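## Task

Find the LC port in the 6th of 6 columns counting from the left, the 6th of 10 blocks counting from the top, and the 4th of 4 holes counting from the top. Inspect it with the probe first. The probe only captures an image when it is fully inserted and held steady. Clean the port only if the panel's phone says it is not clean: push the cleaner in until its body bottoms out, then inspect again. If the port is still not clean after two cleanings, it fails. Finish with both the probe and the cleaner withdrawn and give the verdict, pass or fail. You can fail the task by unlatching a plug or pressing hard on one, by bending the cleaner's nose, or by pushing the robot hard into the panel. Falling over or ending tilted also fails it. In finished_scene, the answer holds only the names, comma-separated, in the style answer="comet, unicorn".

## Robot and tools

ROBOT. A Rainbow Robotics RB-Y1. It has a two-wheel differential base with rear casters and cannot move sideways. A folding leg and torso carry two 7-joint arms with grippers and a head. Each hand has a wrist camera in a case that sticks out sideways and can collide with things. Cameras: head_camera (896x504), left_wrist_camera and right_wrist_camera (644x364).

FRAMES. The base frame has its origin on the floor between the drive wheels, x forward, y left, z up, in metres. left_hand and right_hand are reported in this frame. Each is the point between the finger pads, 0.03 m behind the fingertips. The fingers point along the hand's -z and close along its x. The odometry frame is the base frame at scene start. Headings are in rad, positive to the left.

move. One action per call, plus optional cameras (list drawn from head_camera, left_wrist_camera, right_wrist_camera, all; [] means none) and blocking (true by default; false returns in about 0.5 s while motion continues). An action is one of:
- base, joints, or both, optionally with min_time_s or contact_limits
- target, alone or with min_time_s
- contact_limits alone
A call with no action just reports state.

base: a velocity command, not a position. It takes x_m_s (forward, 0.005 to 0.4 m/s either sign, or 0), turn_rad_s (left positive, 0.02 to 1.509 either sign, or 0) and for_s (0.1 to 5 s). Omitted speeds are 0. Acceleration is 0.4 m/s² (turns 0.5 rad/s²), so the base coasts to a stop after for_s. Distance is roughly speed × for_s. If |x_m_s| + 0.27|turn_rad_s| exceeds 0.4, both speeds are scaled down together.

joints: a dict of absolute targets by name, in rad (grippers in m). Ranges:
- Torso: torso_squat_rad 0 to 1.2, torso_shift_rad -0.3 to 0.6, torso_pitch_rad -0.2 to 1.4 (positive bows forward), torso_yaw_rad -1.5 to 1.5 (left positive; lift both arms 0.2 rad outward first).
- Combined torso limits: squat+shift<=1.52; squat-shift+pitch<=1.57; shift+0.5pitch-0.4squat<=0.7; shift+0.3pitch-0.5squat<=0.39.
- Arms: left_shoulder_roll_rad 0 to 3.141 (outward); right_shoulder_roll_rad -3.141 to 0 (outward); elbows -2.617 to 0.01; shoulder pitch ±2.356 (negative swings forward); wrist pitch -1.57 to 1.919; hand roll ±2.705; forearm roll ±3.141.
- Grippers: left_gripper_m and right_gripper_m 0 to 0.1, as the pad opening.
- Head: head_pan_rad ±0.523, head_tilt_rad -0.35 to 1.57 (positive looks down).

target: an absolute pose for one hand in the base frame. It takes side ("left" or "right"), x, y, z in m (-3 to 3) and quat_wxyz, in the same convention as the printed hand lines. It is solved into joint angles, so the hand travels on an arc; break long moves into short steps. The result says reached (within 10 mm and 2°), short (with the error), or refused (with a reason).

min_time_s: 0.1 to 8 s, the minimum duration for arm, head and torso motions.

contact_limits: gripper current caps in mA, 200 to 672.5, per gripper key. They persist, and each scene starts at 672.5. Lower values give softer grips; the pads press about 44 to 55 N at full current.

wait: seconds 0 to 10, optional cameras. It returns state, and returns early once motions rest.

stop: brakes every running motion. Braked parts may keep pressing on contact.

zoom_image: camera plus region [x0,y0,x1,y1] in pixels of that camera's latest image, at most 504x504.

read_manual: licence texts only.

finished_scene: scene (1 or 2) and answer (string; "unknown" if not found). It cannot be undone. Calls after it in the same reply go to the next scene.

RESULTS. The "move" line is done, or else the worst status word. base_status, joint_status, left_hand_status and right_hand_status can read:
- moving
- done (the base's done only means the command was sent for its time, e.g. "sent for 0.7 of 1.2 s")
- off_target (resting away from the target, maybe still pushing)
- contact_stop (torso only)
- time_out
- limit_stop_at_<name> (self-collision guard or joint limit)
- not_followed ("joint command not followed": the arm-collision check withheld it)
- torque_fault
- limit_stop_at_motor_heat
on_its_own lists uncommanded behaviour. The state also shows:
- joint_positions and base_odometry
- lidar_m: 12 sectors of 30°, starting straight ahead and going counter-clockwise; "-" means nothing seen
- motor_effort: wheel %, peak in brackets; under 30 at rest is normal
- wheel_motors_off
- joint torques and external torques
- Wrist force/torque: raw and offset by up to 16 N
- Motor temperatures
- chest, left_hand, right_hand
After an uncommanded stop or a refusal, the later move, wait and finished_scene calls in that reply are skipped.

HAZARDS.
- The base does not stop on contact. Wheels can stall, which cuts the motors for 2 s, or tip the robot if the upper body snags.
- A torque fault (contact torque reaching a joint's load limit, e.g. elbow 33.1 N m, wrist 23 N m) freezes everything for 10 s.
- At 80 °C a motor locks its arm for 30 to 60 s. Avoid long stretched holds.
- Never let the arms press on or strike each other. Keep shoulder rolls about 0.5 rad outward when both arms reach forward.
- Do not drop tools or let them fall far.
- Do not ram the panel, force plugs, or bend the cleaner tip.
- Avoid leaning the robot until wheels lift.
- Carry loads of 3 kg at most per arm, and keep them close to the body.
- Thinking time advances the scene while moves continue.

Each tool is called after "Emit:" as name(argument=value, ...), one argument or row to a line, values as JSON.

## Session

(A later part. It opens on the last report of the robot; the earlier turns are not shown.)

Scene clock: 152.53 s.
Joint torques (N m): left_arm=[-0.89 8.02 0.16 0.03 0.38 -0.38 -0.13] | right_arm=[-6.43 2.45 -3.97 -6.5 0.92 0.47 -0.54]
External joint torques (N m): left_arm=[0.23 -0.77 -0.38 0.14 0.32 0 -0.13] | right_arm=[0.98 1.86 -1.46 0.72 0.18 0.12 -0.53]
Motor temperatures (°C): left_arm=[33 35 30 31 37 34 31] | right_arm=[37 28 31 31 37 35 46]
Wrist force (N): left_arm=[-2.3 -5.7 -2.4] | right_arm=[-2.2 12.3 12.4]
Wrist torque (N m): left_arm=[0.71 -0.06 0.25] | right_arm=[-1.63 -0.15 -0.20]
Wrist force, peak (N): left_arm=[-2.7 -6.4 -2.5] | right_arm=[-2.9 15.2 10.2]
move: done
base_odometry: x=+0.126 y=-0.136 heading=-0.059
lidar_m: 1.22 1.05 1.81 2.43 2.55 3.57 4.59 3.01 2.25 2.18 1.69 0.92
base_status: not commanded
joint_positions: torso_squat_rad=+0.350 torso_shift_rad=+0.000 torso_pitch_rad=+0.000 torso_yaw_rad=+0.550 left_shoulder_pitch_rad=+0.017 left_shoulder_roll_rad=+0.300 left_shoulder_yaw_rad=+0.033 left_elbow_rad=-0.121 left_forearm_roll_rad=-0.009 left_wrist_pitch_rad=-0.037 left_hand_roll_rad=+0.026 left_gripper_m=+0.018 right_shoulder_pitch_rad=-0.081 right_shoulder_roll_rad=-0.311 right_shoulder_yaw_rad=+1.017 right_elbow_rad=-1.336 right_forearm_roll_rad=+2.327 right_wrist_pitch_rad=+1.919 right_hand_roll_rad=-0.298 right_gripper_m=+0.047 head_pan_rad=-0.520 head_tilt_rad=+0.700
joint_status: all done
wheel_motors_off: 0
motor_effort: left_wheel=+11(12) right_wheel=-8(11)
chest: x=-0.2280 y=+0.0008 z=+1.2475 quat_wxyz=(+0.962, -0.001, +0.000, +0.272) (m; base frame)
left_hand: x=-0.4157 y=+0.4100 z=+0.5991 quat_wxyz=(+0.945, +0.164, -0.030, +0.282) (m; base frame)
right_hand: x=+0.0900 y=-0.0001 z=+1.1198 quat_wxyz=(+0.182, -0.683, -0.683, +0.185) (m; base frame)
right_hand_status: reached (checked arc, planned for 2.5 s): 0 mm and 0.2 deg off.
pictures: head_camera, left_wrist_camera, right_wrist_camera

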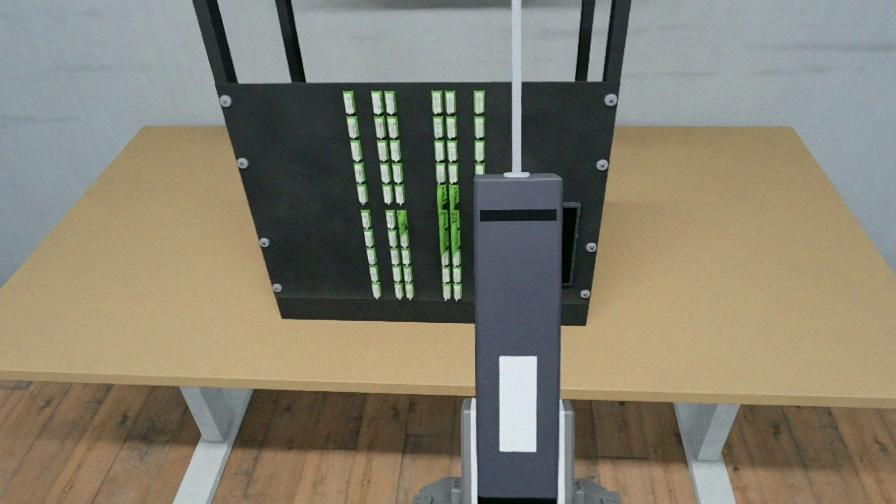

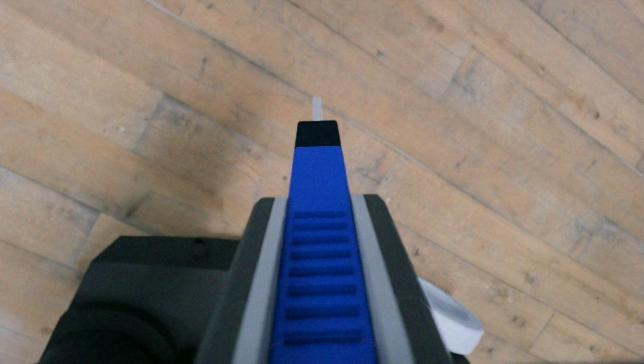

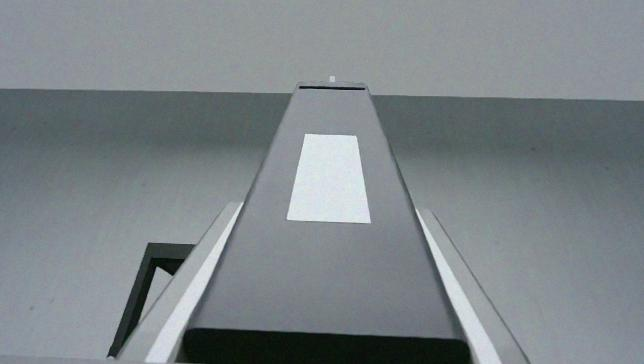

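Emit:
move(
  joints={"head_tilt_rad":0.35},
  cameras=["head_camera"],
)

Emit:
zoom_image(
  camera="head_camera",
  region=[480, 120, 560, 220],
)

Emit:
zoom_image(
  camera="head_camera",
  region=[420, 140, 620, 440],
)

Scene clock: 153.87 s.
Joint torques (N m): left_arm=[-0.65 8.17 -0.05 0.09 0.27 -0.36 -0.17] | right_arm=[-6.92 2 -4.16 -6.53 0.93 0.5 -0.55]
External joint torques (N m): left_arm=[0.46 -0.63 -0.59 0.2 0.22 0.02 -0.16] | right_arm=[0.49 1.41 -1.65 0.69 0.19 0.15 -0.55]
Motor temperatures (°C): left_arm=[33 35 30 31 37 34 31] | right_arm=[37 28 31 31 37 35 46]
Wrist force (N): left_arm=[-2.2 -5.8 -2.4] | right_arm=[-2.3 12.3 12.4]
Wrist torque (N m): left_arm=[0.71 -0.01 0.23] | right_arm=[-1.63 -0.17 -0.19]
Wrist force, peak (N): left_arm=[-2.3 -6.2 -2.7] | right_arm=[-2.4 12.7 12.7]
move: done
base_odometry: x=+0.126 y=-0.136 heading=-0.059
lidar_m: 1.22 1.05 1.81 2.44 2.56 3.57 4.60 3.00 2.25 2.18 1.70 0.92
base_status: not commanded
joint_positions: torso_squat_rad=+0.350 torso_shift_rad=+0.000 torso_pitch_rad=+0.000 torso_yaw_rad=+0.550 left_shoulder_pitch_rad=+0.017 left_shoulder_roll_rad=+0.300 left_shoulder_yaw_rad=+0.033 left_elbow_rad=-0.121 left_forearm_roll_rad=-0.009 left_wrist_pitch_rad=-0.037 left_hand_roll_rad=+0.026 left_gripper_m=+0.018 right_shoulder_pitch_rad=-0.081 right_shoulder_roll_rad=-0.311 right_shoulder_yaw_rad=+1.017 right_elbow_rad=-1.336 right_forearm_roll_rad=+2.327 right_wrist_pitch_rad=+1.919 right_hand_roll_rad=-0.298 right_gripper_m=+0.047 head_pan_rad=-0.520 head_tilt_rad=+0.350
joint_status: all done
wheel_motors_off: 0
motor_effort: left_wheel=+11(12) right_wheel=-8(10)
chest: x=-0.2280 y=+0.0008 z=+1.2475 quat_wxyz=(+0.962, -0.001, +0.000, +0.272) (m; base frame)
left_hand: x=-0.4157 y=+0.4100 z=+0.5991 quat_wxyz=(+0.945, +0.164, -0.030, +0.282) (m; base frame)
right_hand: x=+0.0900 y=-0.0001 z=+1.1198 quat_wxyz=(+0.182, -0.683, -0.683, +0.185) (m; base frame)
pictures: head_camera

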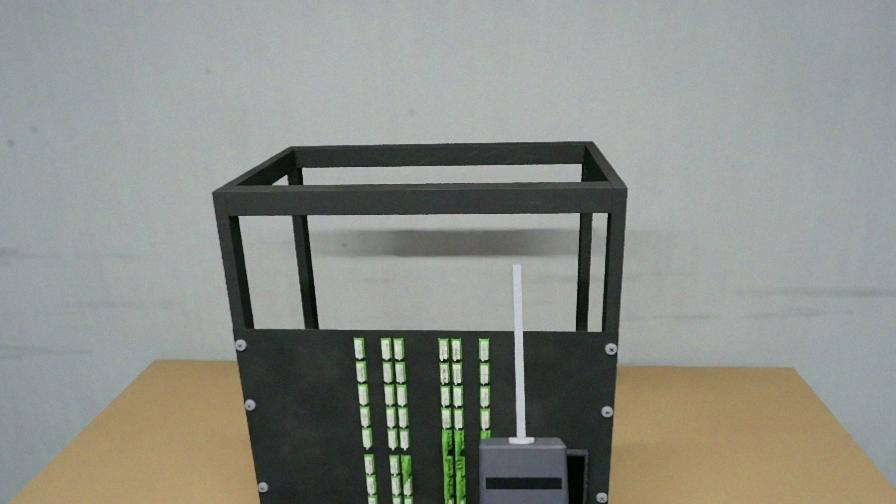

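Scaled by 5.040 from the camera's 896x504 image, which has a finer 1280x720 frame.

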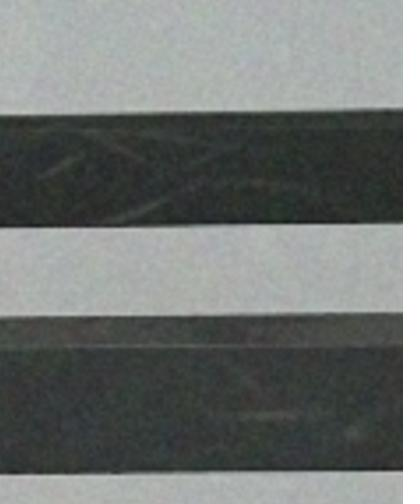

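Scaled by 1.680 from the camera's 896x504 image, which has a finer 1280x720 frame.

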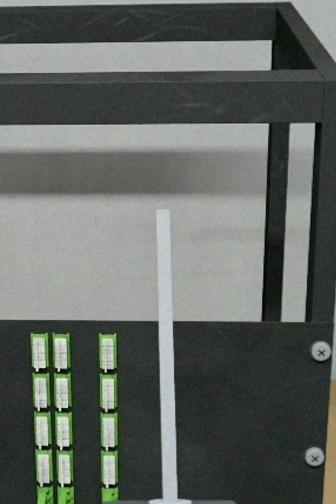

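Emit:
zoom_image(
  camera="head_camera",
  region=[490, 250, 550, 310],
)

Emit:
zoom_image(
  camera="head_camera",
  region=[440, 400, 600, 504],
)

Scaled by 8.400 from the camera's 896x504 image, which has a finer 1280x720 frame.

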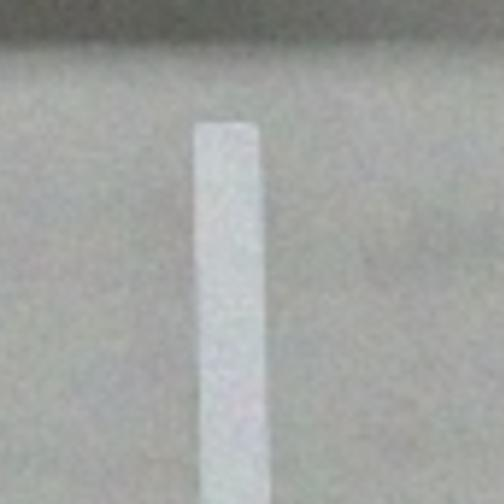

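Scaled by 3.150 from the camera's 896x504 image, which has a finer 1280x720 frame.

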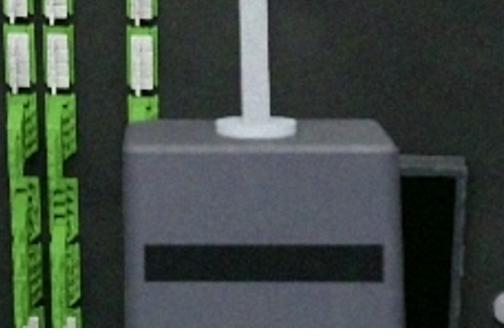

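Emit:
move(
  target={"side":"right","x":0.15,"y":0.02,"z":0.98,"quat_wxyz":[0.5082,-0.5082,-0.4918,0.4918]},
  min_time_s=2.5,
  cameras=[],
)

Emit:
move(
  target={"side":"right","x":0.27,"y":0.0425,"z":0.914,"quat_wxyz":[0.5082,-0.5082,-0.4918,0.4918]},
  min_time_s=2,
  cameras=[],
)

Emit:
move(
  target={"side":"right","x":0.3085,"y":0.0438,"z":0.9129,"quat_wxyz":[0.5082,-0.5082,-0.4918,0.4918]},
  min_time_s=2,
  cameras=["right_wrist_camera"],
)

Emit:
zoom_image(
  camera="right_wrist_camera",
  region=[322, 65, 346, 85],
)

Emit:
zoom_image(
  camera="right_wrist_camera",
  region=[310, 40, 360, 90],
)

Scene clock: 159.50 s.
Joint torques (N m): left_arm=[-0.72 8.15 0.51 0.12 0.34 -0.33 -0.16] | right_arm=[-4.55 4.74 -1.96 -9.58 2.24 0.35 0.19]
External joint torques (N m): left_arm=[0.39 -0.65 -0.03 0.23 0.28 0.05 -0.15] | right_arm=[0.72 1.21 -1.44 -0.74 0.24 0 0.19]
Motor temperatures (°C): left_arm=[33 35 30 31 37 34 31] | right_arm=[37 28 31 31 37 35 46]
Wrist force (N): left_arm=[-2.3 -6.1 -2.5] | right_arm=[-2.5 16.6 5.3]
Wrist torque (N m): left_arm=[0.73 -0.01 0.28] | right_arm=[-1.68 -0.15 -0.23]
Wrist force, peak (N): left_arm=[-2.3 -6.5 -2.5] | right_arm=[-2.1 16.7 7.5]
move: done
base_odometry: x=+0.126 y=-0.136 heading=-0.059
lidar_m: 1.22 1.06 1.82 2.44 2.55 3.57 4.58 3.02 2.25 2.18 1.70 0.91
base_status: not commanded
joint_positions: torso_squat_rad=+0.350 torso_shift_rad=+0.000 torso_pitch_rad=+0.000 torso_yaw_rad=+0.550 left_shoulder_pitch_rad=+0.017 left_shoulder_roll_rad=+0.300 left_shoulder_yaw_rad=+0.033 left_elbow_rad=-0.121 left_forearm_roll_rad=-0.009 left_wrist_pitch_rad=-0.037 left_hand_roll_rad=+0.026 left_gripper_m=+0.018 right_shoulder_pitch_rad=+0.141 right_shoulder_roll_rad=-0.175 right_shoulder_yaw_rad=+0.914 right_elbow_rad=-1.624 right_forearm_roll_rad=+1.597 right_wrist_pitch_rad=+1.460 right_hand_roll_rad=-0.175 right_gripper_m=+0.047 head_pan_rad=-0.520 head_tilt_rad=+0.350
joint_status: all done
wheel_motors_off: 0
motor_effort: left_wheel=+12(12) right_wheel=-10(11)
chest: x=-0.2280 y=+0.0008 z=+1.2475 quat_wxyz=(+0.962, -0.001, +0.000, +0.272) (m; base frame)
left_hand: x=-0.4157 y=+0.4100 z=+0.5991 quat_wxyz=(+0.945, +0.164, -0.030, +0.282) (m; base frame)
right_hand: x=+0.1495 y=+0.0205 z=+0.9805 quat_wxyz=(+0.506, -0.509, -0.496, +0.489) (m; base frame)
right_hand_status: reached (checked arc, planned for 2.5 s): 1 mm and 0.6 deg off.
pictures: none
No camera images: "cameras" was empty.

Scene clock: 161.83 s.
Joint torques (N m): left_arm=[-0.76 8.11 0.03 0.3 0.28 -0.46 -0.12] | right_arm=[-13.35 2.21 -2.73 -6.82 1.82 1.32 -0.47]
External joint torques (N m): left_arm=[0.36 -0.68 -0.51 0.4 0.23 -0.07 -0.12] | right_arm=[-1 0.87 -0.93 0.67 0.14 0.33 -0.47]
Motor temperatures (°C): left_arm=[33 35 30 31 37 34 31] | right_arm=[37 28 31 32 37 35 46]
Wrist force (N): left_arm=[-1.9 -6.2 -2.3] | right_arm=[-2.3 16.5 5.2]
Wrist torque (N m): left_arm=[0.77 0.01 0.24] | right_arm=[-1.67 -0.13 -0.22]
Wrist force, peak (N): left_arm=[-2.6 -6.5 -2.6] | right_arm=[-2.7 16.8 5.7]
move: done
base_odometry: x=+0.126 y=-0.136 heading=-0.059
lidar_m: 1.22 1.06 1.80 2.43 2.56 3.56 4.60 3.02 2.25 2.18 1.70 0.92
base_status: not commanded
joint_positions: torso_squat_rad=+0.350 torso_shift_rad=+0.000 torso_pitch_rad=+0.000 torso_yaw_rad=+0.550 left_shoulder_pitch_rad=+0.017 left_shoulder_roll_rad=+0.300 left_shoulder_yaw_rad=+0.033 left_elbow_rad=-0.121 left_forearm_roll_rad=-0.009 left_wrist_pitch_rad=-0.037 left_hand_roll_rad=+0.026 left_gripper_m=+0.018 right_shoulder_pitch_rad=-0.227 right_shoulder_roll_rad=-0.104 right_shoulder_yaw_rad=+0.733 right_elbow_rad=-0.985 right_forearm_roll_rad=+1.466 right_wrist_pitch_rad=+1.283 right_hand_roll_rad=-0.507 right_gripper_m=+0.047 head_pan_rad=-0.520 head_tilt_rad=+0.350
joint_status: all done
wheel_motors_off: 0
motor_effort: left_wheel=+11(12) right_wheel=-9(11)
chest: x=-0.2280 y=+0.0008 z=+1.2475 quat_wxyz=(+0.962, -0.001, +0.000, +0.272) (m; base frame)
left_hand: x=-0.4157 y=+0.4100 z=+0.5991 quat_wxyz=(+0.945, +0.164, -0.030, +0.282) (m; base frame)
right_hand: x=+0.2696 y=+0.0422 z=+0.9146 quat_wxyz=(+0.508, -0.506, -0.491, +0.495) (m; base frame)
right_hand_status: reached (checked arc, planned for 2.0 s): 1 mm and 0.4 deg off.
pictures: none
No camera images: "cameras" was empty.

Scene clock: 164.17 s.
Joint torques (N m): left_arm=[-0.78 8.23 0.03 0.02 0.32 -0.31 -0.18] | right_arm=[-15.69 1.02 -3.43 -6.29 1.48 1.38 -0.49]
External joint torques (N m): left_arm=[0.33 -0.57 -0.52 0.12 0.27 0.08 -0.17] | right_arm=[-1.23 1.03 -1.54 0.68 -0.07 0.23 -0.49]
Motor temperatures (°C): left_arm=[33 35 30 31 37 34 31] | right_arm=[37 28 31 32 37 35 46]
Wrist force (N): left_arm=[-1.8 -6.1 -2.3] | right_arm=[-1.8 16.7 5.0]
Wrist torque (N m): left_arm=[0.76 0.02 0.26] | right_arm=[-1.68 -0.07 -0.22]
Wrist force, peak (N): left_arm=[-2.1 -6.4 -2.5] | right_arm=[-2.3 16.9 5.3]
move: done
base_odometry: x=+0.126 y=-0.136 heading=-0.059
lidar_m: 1.22 1.05 1.80 2.44 2.56 3.57 4.59 3.02 2.25 2.18 1.70 0.92
base_status: not commanded
joint_positions: torso_squat_rad=+0.350 torso_shift_rad=+0.000 torso_pitch_rad=+0.000 torso_yaw_rad=+0.550 left_shoulder_pitch_rad=+0.017 left_shoulder_roll_rad=+0.300 left_shoulder_yaw_rad=+0.033 left_elbow_rad=-0.121 left_forearm_roll_rad=-0.009 left_wrist_pitch_rad=-0.037 left_hand_roll_rad=+0.026 left_gripper_m=+0.018 right_shoulder_pitch_rad=-0.346 right_shoulder_roll_rad=-0.100 right_shoulder_yaw_rad=+0.695 right_elbow_rad=-0.810 right_forearm_roll_rad=+1.441 right_wrist_pitch_rad=+1.224 right_hand_roll_rad=-0.589 right_gripper_m=+0.047 head_pan_rad=-0.520 head_tilt_rad=+0.350
joint_status: all done
wheel_motors_off: 0
motor_effort: left_wheel=+11(12) right_wheel=-9(12)
chest: x=-0.2280 y=+0.0008 z=+1.2475 quat_wxyz=(+0.962, -0.001, +0.000, +0.272) (m; base frame)
left_hand: x=-0.4157 y=+0.4100 z=+0.5991 quat_wxyz=(+0.945, +0.164, -0.030, +0.282) (m; base frame)
right_hand: x=+0.3082 y=+0.0432 z=+0.9133 quat_wxyz=(+0.508, -0.507, -0.491, +0.494) (m; base frame)
right_hand_status: reached (checked arc, planned for 2.0 s): 1 mm and 0.3 deg off.
pictures: right_wrist_camera

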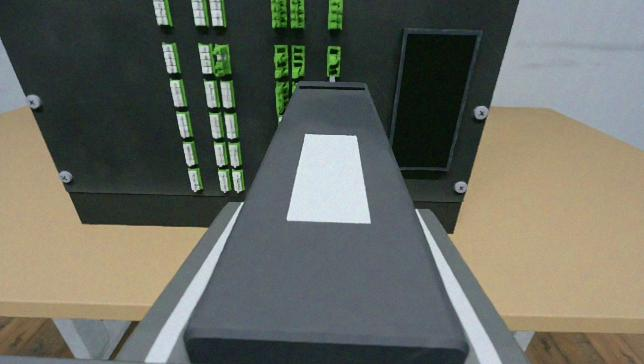

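Scaled by 21.000 from the camera's 644x364 image, which has a finer 920x520 frame.

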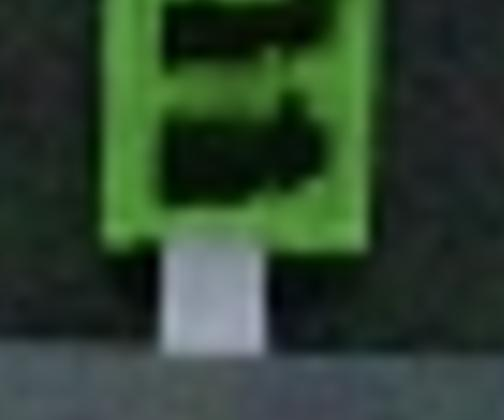

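Scaled by 10.080 from the camera's 644x364 image, which has a finer 920x520 frame.

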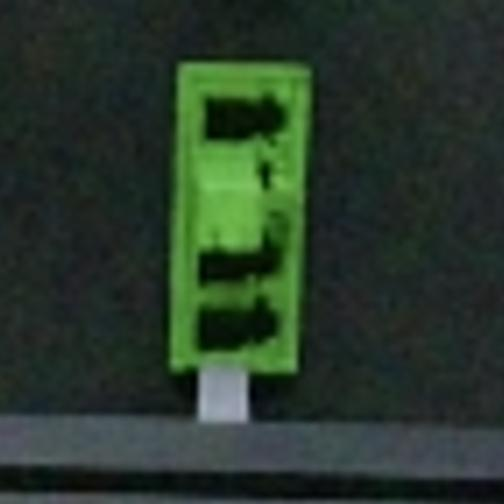

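Emit:
move(
  target={"side":"right","x":0.3075,"y":0.0434,"z":0.9172,"quat_wxyz":[0.5082,-0.5082,-0.4918,0.4918]},
  min_time_s=1,
  cameras=["right_wrist_camera"],
)

Emit:
zoom_image(
  camera="right_wrist_camera",
  region=[322, 65, 346, 85],
)

Emit:
zoom_image(
  camera="right_wrist_camera",
  region=[310, 40, 360, 90],
)

Emit:
zoom_image(
  camera="right_wrist_camera",
  region=[10, 0, 250, 230],
)

Emit:
zoom_image(
  camera="right_wrist_camera",
  region=[270, 0, 510, 230],
)

Scene clock: 166.93 s.
Joint torques (N m): left_arm=[-0.76 7.85 0.24 0.15 0.3 -0.4 -0.14] | right_arm=[-12.75 -2.7 -3.21 -7.76 1.6 1.72 0.2]
External joint torques (N m): left_arm=[0.36 -0.94 -0.3 0.26 0.24 -0.02 -0.14] | right_arm=[1.64 -2.73 -1.27 -0.68 0.02 0.61 0.21]
Motor temperatures (°C): left_arm=[33 35 30 31 36 34 31] | right_arm=[37 28 31 32 37 35 46]
Wrist force (N): left_arm=[-2.3 -5.9 -2.6] | right_arm=[-2.1 16.5 5.0]
Wrist torque (N m): left_arm=[0.71 -0.03 0.25] | right_arm=[-1.63 -0.10 -0.23]
Wrist force, peak (N): left_arm=[-2.5 -6.2 -2.6] | right_arm=[-2.0 16.8 5.1]
move: done
base_odometry: x=+0.126 y=-0.136 heading=-0.059
lidar_m: 1.22 1.06 1.80 2.44 2.55 3.58 4.59 3.02 2.25 2.18 1.70 0.91
base_status: not commanded
joint_positions: torso_squat_rad=+0.350 torso_shift_rad=+0.000 torso_pitch_rad=+0.000 torso_yaw_rad=+0.550 left_shoulder_pitch_rad=+0.017 left_shoulder_roll_rad=+0.300 left_shoulder_yaw_rad=+0.033 left_elbow_rad=-0.121 left_forearm_roll_rad=-0.009 left_wrist_pitch_rad=-0.037 left_hand_roll_rad=+0.026 left_gripper_m=+0.018 right_shoulder_pitch_rad=-0.338 right_shoulder_roll_rad=-0.105 right_shoulder_yaw_rad=+0.694 right_elbow_rad=-0.838 right_forearm_roll_rad=+1.440 right_wrist_pitch_rad=+1.229 right_hand_roll_rad=-0.572 right_gripper_m=+0.047 head_pan_rad=-0.520 head_tilt_rad=+0.350
joint_status: all done
wheel_motors_off: 0
motor_effort: left_wheel=+11(12) right_wheel=-10(11)
chest: x=-0.2280 y=+0.0008 z=+1.2475 quat_wxyz=(+0.962, -0.001, +0.000, +0.272) (m; base frame)
left_hand: x=-0.4157 y=+0.4100 z=+0.5991 quat_wxyz=(+0.945, +0.164, -0.030, +0.282) (m; base frame)
right_hand: x=+0.3074 y=+0.0437 z=+0.9171 quat_wxyz=(+0.508, -0.508, -0.492, +0.492) (m; base frame)
right_hand_status: reached (checked arc, planned for 1.0 s): 0 mm and 0.0 deg off.
pictures: right_wrist_camera

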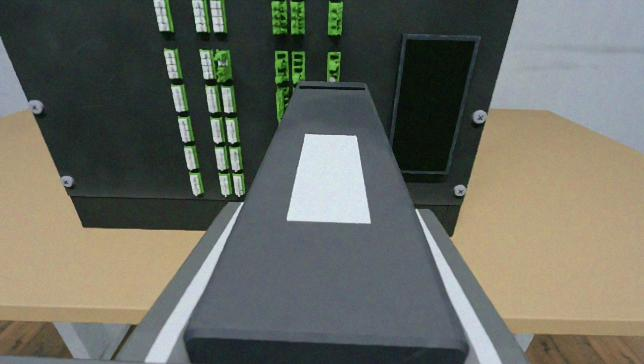

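Scaled by 21.000 from the camera's 644x364 image, which has a finer 920x520 frame.

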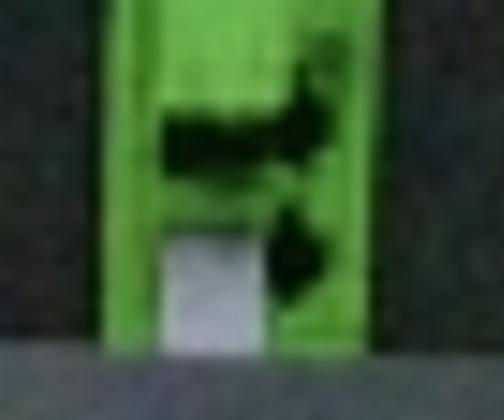

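Scaled by 10.080 from the camera's 644x364 image, which has a finer 920x520 frame.

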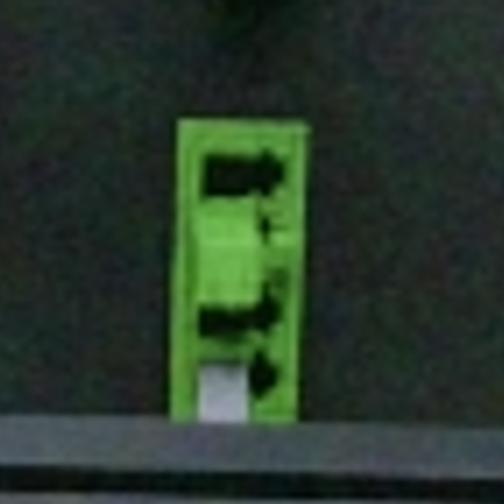

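Scaled by 2.100 from the camera's 644x364 image, which has a finer 920x520 frame.

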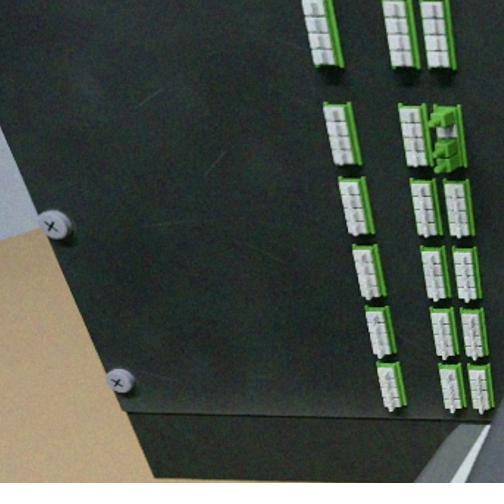

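Scaled by 2.100 from the camera's 644x364 image, which has a finer 920x520 frame.

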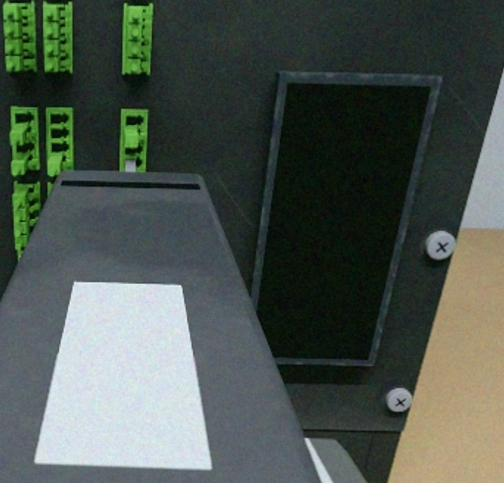

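Emit:
move(
  target={"side":"right","x":0.3125,"y":0.0436,"z":0.9180,"quat_wxyz":[0.5082,-0.5082,-0.4918,0.4918]},
  min_time_s=1.3,
  cameras=["right_wrist_camera"],
)

Emit:
zoom_image(
  camera="right_wrist_camera",
  region=[322, 65, 346, 85],
)

Scene clock: 169.90 s.
Joint torques (N m): left_arm=[-0.79 8.02 0.07 0.09 0.34 -0.43 -0.14] | right_arm=[-16.2 -3.64 -3.66 -6.12 1.35 1.08 -0.49]
External joint torques (N m): left_arm=[0.33 -0.78 -0.47 0.2 0.28 -0.04 -0.13] | right_arm=[-1.58 -3.49 -1.7 0.93 -0.21 -0.04 -0.48]
Motor temperatures (°C): left_arm=[33 35 30 31 36 34 31] | right_arm=[37 28 31 32 37 35 46]
Wrist force (N): left_arm=[-2.3 -5.5 -2.5] | right_arm=[-2.4 15.4 10.7]
Wrist torque (N m): left_arm=[0.67 -0.03 0.25] | right_arm=[-1.93 -0.02 -0.23]
Wrist force, peak (N): left_arm=[-2.6 -6.5 -2.0] | right_arm=[-2.4 16.1 10.2]
move: done
base_odometry: x=+0.126 y=-0.136 heading=-0.059
lidar_m: 1.22 1.05 1.80 2.44 2.54 3.57 4.60 3.02 2.25 2.18 1.70 0.92
base_status: not commanded
joint_positions: torso_squat_rad=+0.350 torso_shift_rad=+0.000 torso_pitch_rad=+0.000 torso_yaw_rad=+0.550 left_shoulder_pitch_rad=+0.017 left_shoulder_roll_rad=+0.300 left_shoulder_yaw_rad=+0.033 left_elbow_rad=-0.121 left_forearm_roll_rad=-0.009 left_wrist_pitch_rad=-0.037 left_hand_roll_rad=+0.026 left_gripper_m=+0.018 right_shoulder_pitch_rad=-0.350 right_shoulder_roll_rad=-0.107 right_shoulder_yaw_rad=+0.689 right_elbow_rad=-0.826 right_forearm_roll_rad=+1.435 right_wrist_pitch_rad=+1.220 right_hand_roll_rad=-0.575 right_gripper_m=+0.047 head_pan_rad=-0.520 head_tilt_rad=+0.350
joint_status: all done
wheel_motors_off: 0
motor_effort: left_wheel=+11(12) right_wheel=-9(11)
chest: x=-0.2280 y=+0.0008 z=+1.2475 quat_wxyz=(+0.962, -0.001, +0.000, +0.272) (m; base frame)
left_hand: x=-0.4157 y=+0.4100 z=+0.5991 quat_wxyz=(+0.945, +0.164, -0.030, +0.282) (m; base frame)
right_hand: x=+0.3119 y=+0.0438 z=+0.9178 quat_wxyz=(+0.508, -0.508, -0.492, +0.492) (m; base frame)
right_hand_status: reached (checked arc, planned for 1.3 s): 1 mm and 0.1 deg off.
pictures: right_wrist_camera

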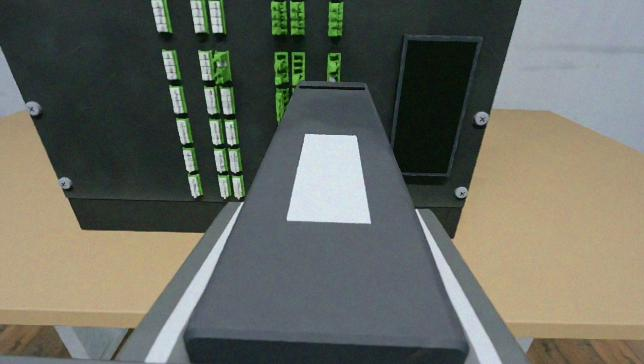

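Scaled by 21.000 from the camera's 644x364 image, which has a finer 920x520 frame.

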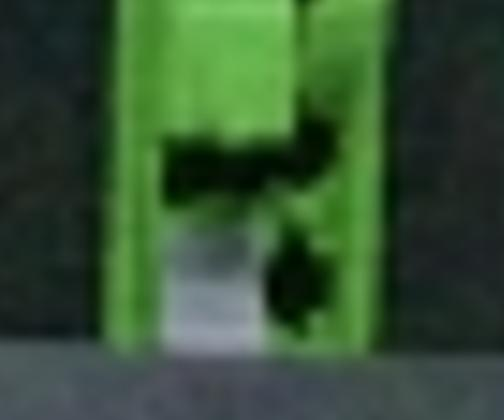

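Emit:
move(
  target={"side":"right","x":0.309,"y":0.0437,"z":0.9174,"quat_wxyz":[0.5082,-0.5082,-0.4918,0.4918]},
  min_time_s=0.8,
  cameras=[],
)

Emit:
move(
  target={"side":"right","x":0.3135,"y":0.0438,"z":0.9174,"quat_wxyz":[0.5082,-0.5082,-0.4918,0.4918]},
  min_time_s=1.3,
  cameras=["right_wrist_camera"],
)

Emit:
zoom_image(
  camera="right_wrist_camera",
  region=[322, 65, 346, 85],
)

Scene clock: 171.93 s.
Joint torques (N m): left_arm=[-0.84 8.25 0.1 0.14 0.3 -0.41 -0.11] | right_arm=[-13.18 1.16 -1.47 -7.55 2.1 1.75 0.09]
External joint torques (N m): left_arm=[0.28 -0.54 -0.44 0.25 0.24 -0.03 -0.11] | right_arm=[1.3 1.2 0.48 -0.49 0.53 0.64 0.1]
Motor temperatures (°C): left_arm=[33 35 30 31 36 34 31] | right_arm=[37 28 31 32 37 35 46]
Wrist force (N): left_arm=[-2.0 -5.8 -2.4] | right_arm=[-2.0 16.7 5.3]
Wrist torque (N m): left_arm=[0.74 0.02 0.24] | right_arm=[-1.69 -0.07 -0.20]
Wrist force, peak (N): left_arm=[-2.6 -6.5 -2.6] | right_arm=[-2.8 16.5 10.3]
move: done
base_odometry: x=+0.126 y=-0.136 heading=-0.059
lidar_m: 1.22 1.05 1.80 2.43 2.55 3.57 4.59 3.02 2.25 2.18 1.70 0.92
base_status: not commanded
joint_positions: torso_squat_rad=+0.350 torso_shift_rad=+0.000 torso_pitch_rad=+0.000 torso_yaw_rad=+0.550 left_shoulder_pitch_rad=+0.017 left_shoulder_roll_rad=+0.300 left_shoulder_yaw_rad=+0.033 left_elbow_rad=-0.121 left_forearm_roll_rad=-0.009 left_wrist_pitch_rad=-0.037 left_hand_roll_rad=+0.026 left_gripper_m=+0.018 right_shoulder_pitch_rad=-0.343 right_shoulder_roll_rad=-0.106 right_shoulder_yaw_rad=+0.691 right_elbow_rad=-0.833 right_forearm_roll_rad=+1.438 right_wrist_pitch_rad=+1.226 right_hand_roll_rad=-0.573 right_gripper_m=+0.047 head_pan_rad=-0.520 head_tilt_rad=+0.350
joint_status: all done
wheel_motors_off: 0
motor_effort: left_wheel=+11(12) right_wheel=-9(11)
chest: x=-0.2280 y=+0.0008 z=+1.2475 quat_wxyz=(+0.962, -0.001, +0.000, +0.272) (m; base frame)
left_hand: x=-0.4157 y=+0.4100 z=+0.5991 quat_wxyz=(+0.945, +0.164, -0.030, +0.282) (m; base frame)
right_hand: x=+0.3093 y=+0.0435 z=+0.9174 quat_wxyz=(+0.508, -0.508, -0.492, +0.492) (m; base frame)
right_hand_status: reached (checked arc, planned for 0.8 s): 0 mm and 0.0 deg off.
pictures: none
No camera images: "cameras" was empty.

Scene clock: 173.57 s.
Joint torques (N m): left_arm=[-0.4 7.98 0.25 0.23 0.2 -0.51 -0.18] | right_arm=[-19.38 -3.05 -4.75 -6.35 1.64 -0.04 -0.63]
External joint torques (N m): left_arm=[0.72 -0.81 -0.29 0.34 0.15 -0.12 -0.17] | right_arm=[-4.7 -2.87 -2.8 0.65 0.09 -1.17 -0.62]
Motor temperatures (°C): left_arm=[33 35 30 31 36 34 31] | right_arm=[37 28 31 32 37 35 46]
Wrist force (N): left_arm=[-1.6 -6.2 -1.8] | right_arm=[-4.2 14.6 20.8]
Wrist torque (N m): left_arm=[0.76 0.01 0.28] | right_arm=[-2.12 0.56 -0.25]
Wrist force, peak (N): left_arm=[-2.6 -6.3 -2.7] | right_arm=[-4.7 15.5 21.7]
move: done
base_odometry: x=+0.126 y=-0.136 heading=-0.059
lidar_m: 1.22 1.05 1.81 2.42 2.55 3.56 4.59 3.02 2.24 2.18 1.69 0.92
base_status: not commanded
joint_positions: torso_squat_rad=+0.350 torso_shift_rad=+0.000 torso_pitch_rad=+0.000 torso_yaw_rad=+0.550 left_shoulder_pitch_rad=+0.017 left_shoulder_roll_rad=+0.300 left_shoulder_yaw_rad=+0.033 left_elbow_rad=-0.121 left_forearm_roll_rad=-0.009 left_wrist_pitch_rad=-0.037 left_hand_roll_rad=+0.026 left_gripper_m=+0.018 right_shoulder_pitch_rad=-0.354 right_shoulder_roll_rad=-0.105 right_shoulder_yaw_rad=+0.689 right_elbow_rad=-0.814 right_forearm_roll_rad=+1.435 right_wrist_pitch_rad=+1.219 right_hand_roll_rad=-0.582 right_gripper_m=+0.047 head_pan_rad=-0.520 head_tilt_rad=+0.350
joint_status: all done
wheel_motors_off: 0
motor_effort: left_wheel=+11(12) right_wheel=-10(11)
chest: x=-0.2281 y=+0.0008 z=+1.2475 quat_wxyz=(+0.962, -0.001, +0.000, +0.272) (m; base frame)
left_hand: x=-0.4157 y=+0.4100 z=+0.5991 quat_wxyz=(+0.945, +0.164, -0.030, +0.282) (m; base frame)
right_hand: x=+0.3127 y=+0.0436 z=+0.9169 quat_wxyz=(+0.508, -0.508, -0.491, +0.492) (m; base frame)
right_hand_status: reached (checked arc, planned for 1.3 s): 1 mm and 0.1 deg off.
pictures: right_wrist_camera

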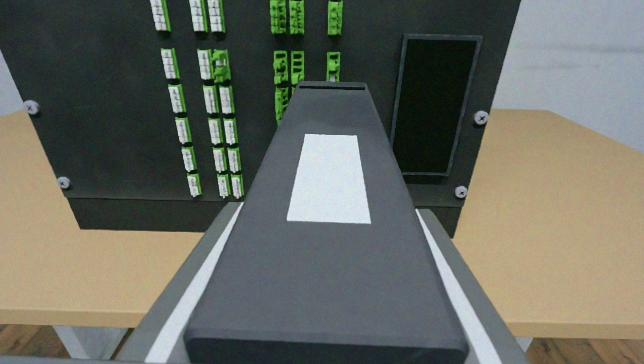

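Scaled by 21.000 from the camera's 644x364 image, which has a finer 920x520 frame.

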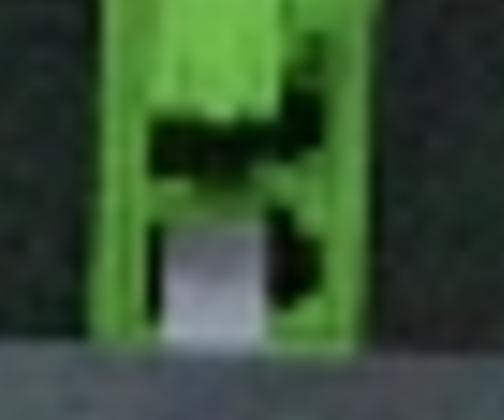

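Emit:
move(
  target={"side":"right","x":0.309,"y":0.0442,"z":0.9174,"quat_wxyz":[0.5082,-0.5082,-0.4918,0.4918]},
  min_time_s=0.8,
  cameras=[],
)

Emit:
move(
  target={"side":"right","x":0.3135,"y":0.0443,"z":0.9174,"quat_wxyz":[0.5082,-0.5082,-0.4918,0.4918]},
  min_time_s=1.3,
  cameras=["right_wrist_camera"],
)

Emit:
zoom_image(
  camera="right_wrist_camera",
  region=[322, 65, 346, 85],
)

Scene clock: 182.73 s.
Joint torques (N m): left_arm=[-0.39 8.12 0.1 0.07 0.32 -0.4 -0.19] | right_arm=[-13.01 1.12 -1 -7.65 2.06 1.69 0.21]
External joint torques (N m): left_arm=[0.73 -0.68 -0.44 0.17 0.27 -0.02 -0.18] | right_arm=[1.5 1.15 0.94 -0.6 0.49 0.58 0.22]
Motor temperatures (°C): left_arm=[33 35 30 31 36 34 31] | right_arm=[37 28 31 32 37 35 45]
Wrist force (N): left_arm=[-2.0 -5.6 -2.5] | right_arm=[-2.0 16.4 5.0]
Wrist torque (N m): left_arm=[0.68 -0.01 0.25] | right_arm=[-1.63 -0.10 -0.22]
Wrist force, peak (N): left_arm=[-2.2 -6.5 -2.4] | right_arm=[-4.7 16.0 21.3]
move: done
base_odometry: x=+0.126 y=-0.136 heading=-0.059
lidar_m: 1.22 1.05 1.80 2.43 2.55 3.56 4.60 3.02 2.25 2.18 1.70 0.92
base_status: not commanded
joint_positions: torso_squat_rad=+0.350 torso_shift_rad=+0.000 torso_pitch_rad=+0.000 torso_yaw_rad=+0.550 left_shoulder_pitch_rad=+0.017 left_shoulder_roll_rad=+0.300 left_shoulder_yaw_rad=+0.033 left_elbow_rad=-0.121 left_forearm_roll_rad=-0.009 left_wrist_pitch_rad=-0.037 left_hand_roll_rad=+0.026 left_gripper_m=+0.018 right_shoulder_pitch_rad=-0.345 right_shoulder_roll_rad=-0.104 right_shoulder_yaw_rad=+0.691 right_elbow_rad=-0.829 right_forearm_roll_rad=+1.438 right_wrist_pitch_rad=+1.226 right_hand_roll_rad=-0.575 right_gripper_m=+0.047 head_pan_rad=-0.520 head_tilt_rad=+0.350
joint_status: all done
wheel_motors_off: 0
motor_effort: left_wheel=+11(12) right_wheel=-7(11)
chest: x=-0.2281 y=+0.0008 z=+1.2475 quat_wxyz=(+0.962, -0.001, +0.000, +0.272) (m; base frame)
left_hand: x=-0.4157 y=+0.4100 z=+0.5991 quat_wxyz=(+0.945, +0.164, -0.030, +0.282) (m; base frame)
right_hand: x=+0.3093 y=+0.0440 z=+0.9174 quat_wxyz=(+0.508, -0.508, -0.492, +0.492) (m; base frame)
right_hand_status: reached (checked arc, planned for 0.8 s): 0 mm and 0.0 deg off.
pictures: none
No camera images: "cameras" was empty.

Scene clock: 184.37 s.
Joint torques (N m): left_arm=[-0.73 8.24 0 0.09 0.34 -0.4 -0.1] | right_arm=[-16.12 -0.6 -3.34 -6.4 1.7 1.49 -0.57]
External joint torques (N m): left_arm=[0.39 -0.56 -0.54 0.2 0.29 -0.02 -0.1] | right_arm=[-1.39 -0.41 -1.4 0.59 0.14 0.36 -0.56]
Motor temperatures (°C): left_arm=[33 35 30 31 36 34 31] | right_arm=[37 28 31 32 37 35 45]
Wrist force (N): left_arm=[-2.2 -5.9 -2.2] | right_arm=[-1.7 16.4 5.0]
Wrist torque (N m): left_arm=[0.73 -0.05 0.25] | right_arm=[-1.57 -0.08 -0.22]
Wrist force, peak (N): left_arm=[-2.6 -6.4 -2.6] | right_arm=[-2.1 17.3 7.1]
move: done
base_odometry: x=+0.126 y=-0.136 heading=-0.059
lidar_m: 1.22 1.05 1.81 2.43 2.56 3.56 4.59 3.02 2.25 2.18 1.70 0.92
base_status: not commanded
joint_positions: torso_squat_rad=+0.350 torso_shift_rad=+0.000 torso_pitch_rad=+0.000 torso_yaw_rad=+0.550 left_shoulder_pitch_rad=+0.017 left_shoulder_roll_rad=+0.300 left_shoulder_yaw_rad=+0.033 left_elbow_rad=-0.121 left_forearm_roll_rad=-0.009 left_wrist_pitch_rad=-0.037 left_hand_roll_rad=+0.026 left_gripper_m=+0.018 right_shoulder_pitch_rad=-0.357 right_shoulder_roll_rad=-0.104 right_shoulder_yaw_rad=+0.688 right_elbow_rad=-0.810 right_forearm_roll_rad=+1.435 right_wrist_pitch_rad=+1.219 right_hand_roll_rad=-0.583 right_gripper_m=+0.047 head_pan_rad=-0.520 head_tilt_rad=+0.350
joint_status: all done
wheel_motors_off: 0
motor_effort: left_wheel=+12(12) right_wheel=-8(11)
chest: x=-0.2281 y=+0.0008 z=+1.2475 quat_wxyz=(+0.962, -0.001, +0.000, +0.272) (m; base frame)
left_hand: x=-0.4157 y=+0.4100 z=+0.5991 quat_wxyz=(+0.945, +0.164, -0.030, +0.282) (m; base frame)
right_hand: x=+0.3132 y=+0.0441 z=+0.9172 quat_wxyz=(+0.508, -0.508, -0.491, +0.492) (m; base frame)
right_hand_status: reached (checked arc, planned for 1.3 s): 0 mm and 0.1 deg off.
pictures: right_wrist_camera

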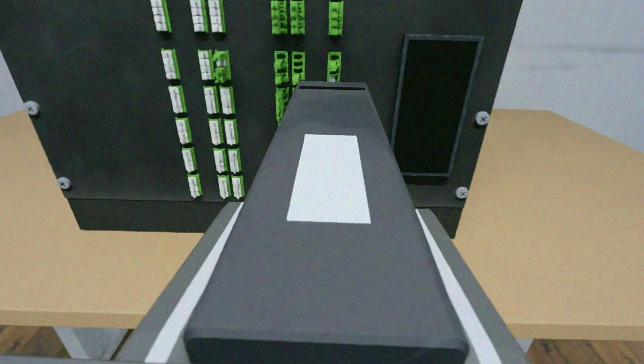

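Scaled by 21.000 from the camera's 644x364 image, which has a finer 920x520 frame.

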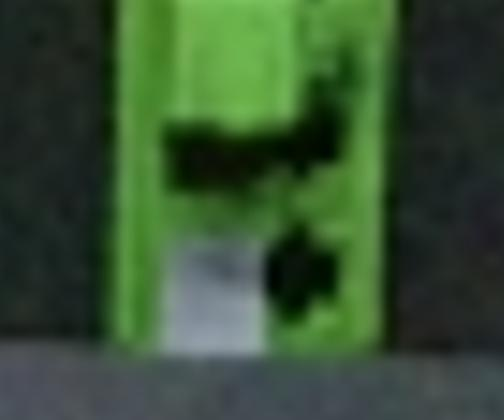

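Emit:
move(
  target={"side":"right","x":0.3165,"y":0.0443,"z":0.9173,"quat_wxyz":[0.5082,-0.5082,-0.4918,0.4918]},
  min_time_s=1.3,
  cameras=[],
)

Emit:
move(
  target={"side":"right","x":0.3185,"y":0.0443,"z":0.9175,"quat_wxyz":[0.5082,-0.5082,-0.4918,0.4918]},
  min_time_s=1.3,
  cameras=["right_wrist_camera"],
)

Emit:
zoom_image(
  camera="right_wrist_camera",
  region=[322, 65, 346, 85],
)

Scene clock: 186.53 s.
Joint torques (N m): left_arm=[-0.75 8.12 0.34 0.16 0.33 -0.41 -0.03] | right_arm=[-16.63 0.65 -3.29 -6.41 1.6 1.42 -0.58]
External joint torques (N m): left_arm=[0.37 -0.68 -0.2 0.27 0.27 -0.03 -0.03] | right_arm=[-1.73 0.96 -1.36 0.52 0.06 0.27 -0.58]
Motor temperatures (°C): left_arm=[33 35 30 31 36 34 31] | right_arm=[37 28 31 32 37 35 45]
Wrist force (N): left_arm=[-2.0 -6.0 -2.0] | right_arm=[-1.9 17.6 4.9]
Wrist torque (N m): left_arm=[0.74 0.01 0.25] | right_arm=[-1.58 -0.08 -0.22]
Wrist force, peak (N): left_arm=[-2.5 -6.3 -2.7] | right_arm=[-3.2 18.1 5.7]
move: done
base_odometry: x=+0.126 y=-0.136 heading=-0.059
lidar_m: 1.22 1.05 1.80 2.44 2.55 3.57 4.60 3.03 2.26 2.18 1.71 0.91
base_status: not commanded
joint_positions: torso_squat_rad=+0.350 torso_shift_rad=+0.000 torso_pitch_rad=+0.000 torso_yaw_rad=+0.550 left_shoulder_pitch_rad=+0.017 left_shoulder_roll_rad=+0.300 left_shoulder_yaw_rad=+0.033 left_elbow_rad=-0.121 left_forearm_roll_rad=-0.009 left_wrist_pitch_rad=-0.037 left_hand_roll_rad=+0.026 left_gripper_m=+0.018 right_shoulder_pitch_rad=-0.368 right_shoulder_roll_rad=-0.104 right_shoulder_yaw_rad=+0.686 right_elbow_rad=-0.794 right_forearm_roll_rad=+1.434 right_wrist_pitch_rad=+1.214 right_hand_roll_rad=-0.592 right_gripper_m=+0.047 head_pan_rad=-0.520 head_tilt_rad=+0.350
joint_status: all done
wheel_motors_off: 0
motor_effort: left_wheel=+11(12) right_wheel=-10(11)
chest: x=-0.2281 y=+0.0008 z=+1.2475 quat_wxyz=(+0.962, -0.001, +0.000, +0.272) (m; base frame)
left_hand: x=-0.4157 y=+0.4100 z=+0.5991 quat_wxyz=(+0.945, +0.164, -0.030, +0.282) (m; base frame)
right_hand: x=+0.3164 y=+0.0440 z=+0.9171 quat_wxyz=(+0.508, -0.508, -0.491, +0.492) (m; base frame)
right_hand_status: reached (checked arc, planned for 1.3 s): 0 mm and 0.1 deg off.
pictures: none
No camera images: "cameras" was empty.

Scene clock: 188.17 s.
Joint torques (N m): left_arm=[-0.74 7.9 0.37 0.08 0.31 -0.36 -0.09] | right_arm=[-17.07 0.24 -3.23 -6.46 1.73 1.54 -0.57]
External joint torques (N m): left_arm=[0.38 -0.89 -0.17 0.18 0.26 0.02 -0.09] | right_arm=[-2.06 0.63 -1.31 0.44 0.2 0.38 -0.57]
Motor temperatures (°C): left_arm=[33 35 30 31 36 34 31] | right_arm=[37 28 31 32 37 35 45]
Wrist force (N): left_arm=[-2.3 -6.1 -2.5] | right_arm=[-2.0 17.0 5.2]
Wrist torque (N m): left_arm=[0.75 -0.05 0.26] | right_arm=[-1.49 -0.11 -0.22]
Wrist force, peak (N): left_arm=[-2.4 -6.6 -2.3] | right_arm=[-2.3 18.6 5.3]
move: done
base_odometry: x=+0.126 y=-0.136 heading=-0.059
lidar_m: 1.22 1.05 1.81 2.44 2.55 3.57 4.60 3.02 2.25 2.18 1.70 0.92
base_status: not commanded
joint_positions: torso_squat_rad=+0.350 torso_shift_rad=+0.000 torso_pitch_rad=+0.000 torso_yaw_rad=+0.550 left_shoulder_pitch_rad=+0.017 left_shoulder_roll_rad=+0.300 left_shoulder_yaw_rad=+0.033 left_elbow_rad=-0.121 left_forearm_roll_rad=-0.009 left_wrist_pitch_rad=-0.037 left_hand_roll_rad=+0.026 left_gripper_m=+0.018 right_shoulder_pitch_rad=-0.374 right_shoulder_roll_rad=-0.103 right_shoulder_yaw_rad=+0.684 right_elbow_rad=-0.784 right_forearm_roll_rad=+1.432 right_wrist_pitch_rad=+1.210 right_hand_roll_rad=-0.596 right_gripper_m=+0.047 head_pan_rad=-0.520 head_tilt_rad=+0.350
joint_status: all done
wheel_motors_off: 0
motor_effort: left_wheel=+12(12) right_wheel=-10(10)
chest: x=-0.2281 y=+0.0008 z=+1.2475 quat_wxyz=(+0.962, -0.001, +0.000, +0.272) (m; base frame)
left_hand: x=-0.4157 y=+0.4100 z=+0.5991 quat_wxyz=(+0.945, +0.164, -0.030, +0.282) (m; base frame)
right_hand: x=+0.3184 y=+0.0440 z=+0.9172 quat_wxyz=(+0.508, -0.508, -0.491, +0.492) (m; base frame)
right_hand_status: reached (checked arc, planned for 1.3 s): 0 mm and 0.0 deg off.
pictures: right_wrist_camera

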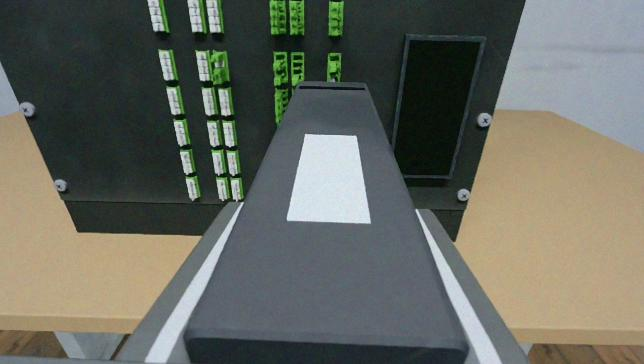

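Scaled by 21.000 from the camera's 644x364 image, which has a finer 920x520 frame.

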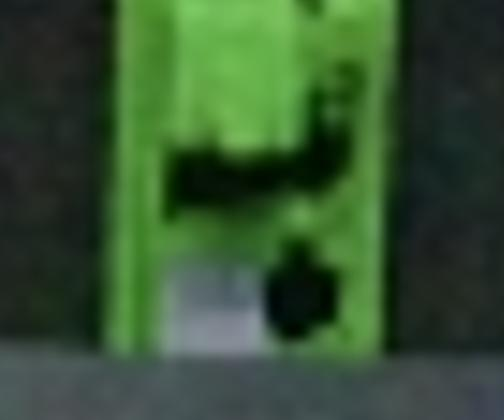

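Emit:
move(
  target={"side":"right","x":0.3210,"y":0.0443,"z":0.9174,"quat_wxyz":[0.5082,-0.5082,-0.4918,0.4918]},
  min_time_s=1.3,
  cameras=["right_wrist_camera"],
)

Emit:
zoom_image(
  camera="right_wrist_camera",
  region=[322, 65, 346, 85],
)

Scene clock: 190.30 s.
Joint torques (N m): left_arm=[-1.06 7.99 0.21 -0.02 0.24 -0.38 -0.07] | right_arm=[-18.69 -1.8 -4.28 -6.06 1.49 0.49 -0.5]
External joint torques (N m): left_arm=[0.06 -0.81 -0.33 0.09 0.18 0 -0.07] | right_arm=[-3.55 -1.33 -2.37 0.8 -0.03 -0.68 -0.49]
Motor temperatures (°C): left_arm=[33 35 30 31 36 34 31] | right_arm=[37 28 31 32 37 35 45]
Wrist force (N): left_arm=[-2.1 -6.1 -2.3] | right_arm=[-3.4 14.8 15.5]
Wrist torque (N m): left_arm=[0.75 0.01 0.23] | right_arm=[-1.96 0.28 -0.22]
Wrist force, peak (N): left_arm=[-2.2 -6.3 -2.7] | right_arm=[-3.9 16.2 15.4]
move: done
base_odometry: x=+0.126 y=-0.136 heading=-0.059
lidar_m: 1.22 1.06 1.79 2.44 2.55 3.57 4.59 3.03 2.25 2.18 1.70 0.92
base_status: not commanded
joint_positions: torso_squat_rad=+0.350 torso_shift_rad=+0.000 torso_pitch_rad=+0.000 torso_yaw_rad=+0.550 left_shoulder_pitch_rad=+0.017 left_shoulder_roll_rad=+0.300 left_shoulder_yaw_rad=+0.033 left_elbow_rad=-0.121 left_forearm_roll_rad=-0.009 left_wrist_pitch_rad=-0.037 left_hand_roll_rad=+0.026 left_gripper_m=+0.018 right_shoulder_pitch_rad=-0.383 right_shoulder_roll_rad=-0.102 right_shoulder_yaw_rad=+0.683 right_elbow_rad=-0.770 right_forearm_roll_rad=+1.431 right_wrist_pitch_rad=+1.206 right_hand_roll_rad=-0.603 right_gripper_m=+0.047 head_pan_rad=-0.520 head_tilt_rad=+0.350
joint_status: all done
wheel_motors_off: 0
motor_effort: left_wheel=+11(12) right_wheel=-8(11)
chest: x=-0.2281 y=+0.0008 z=+1.2475 quat_wxyz=(+0.962, -0.001, +0.000, +0.272) (m; base frame)
left_hand: x=-0.4157 y=+0.4100 z=+0.5991 quat_wxyz=(+0.945, +0.164, -0.030, +0.282) (m; base frame)
right_hand: x=+0.3205 y=+0.0441 z=+0.9170 quat_wxyz=(+0.508, -0.508, -0.491, +0.492) (m; base frame)
right_hand_status: reached (checked arc, planned for 1.3 s): 1 mm and 0.1 deg off.
pictures: right_wrist_camera

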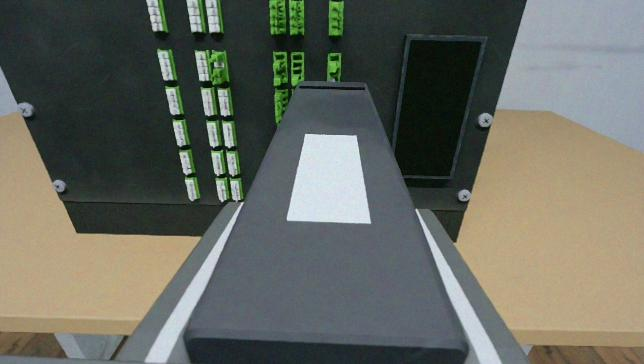

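Scaled by 21.000 from the camera's 644x364 image, which has a finer 920x520 frame.

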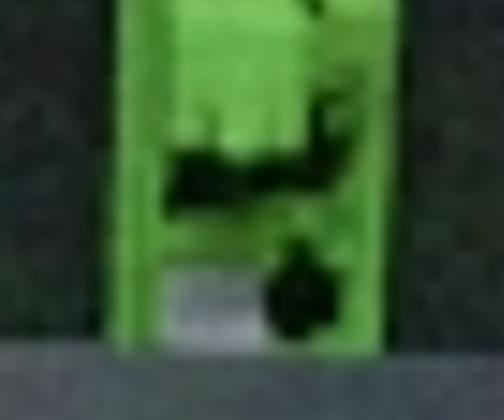

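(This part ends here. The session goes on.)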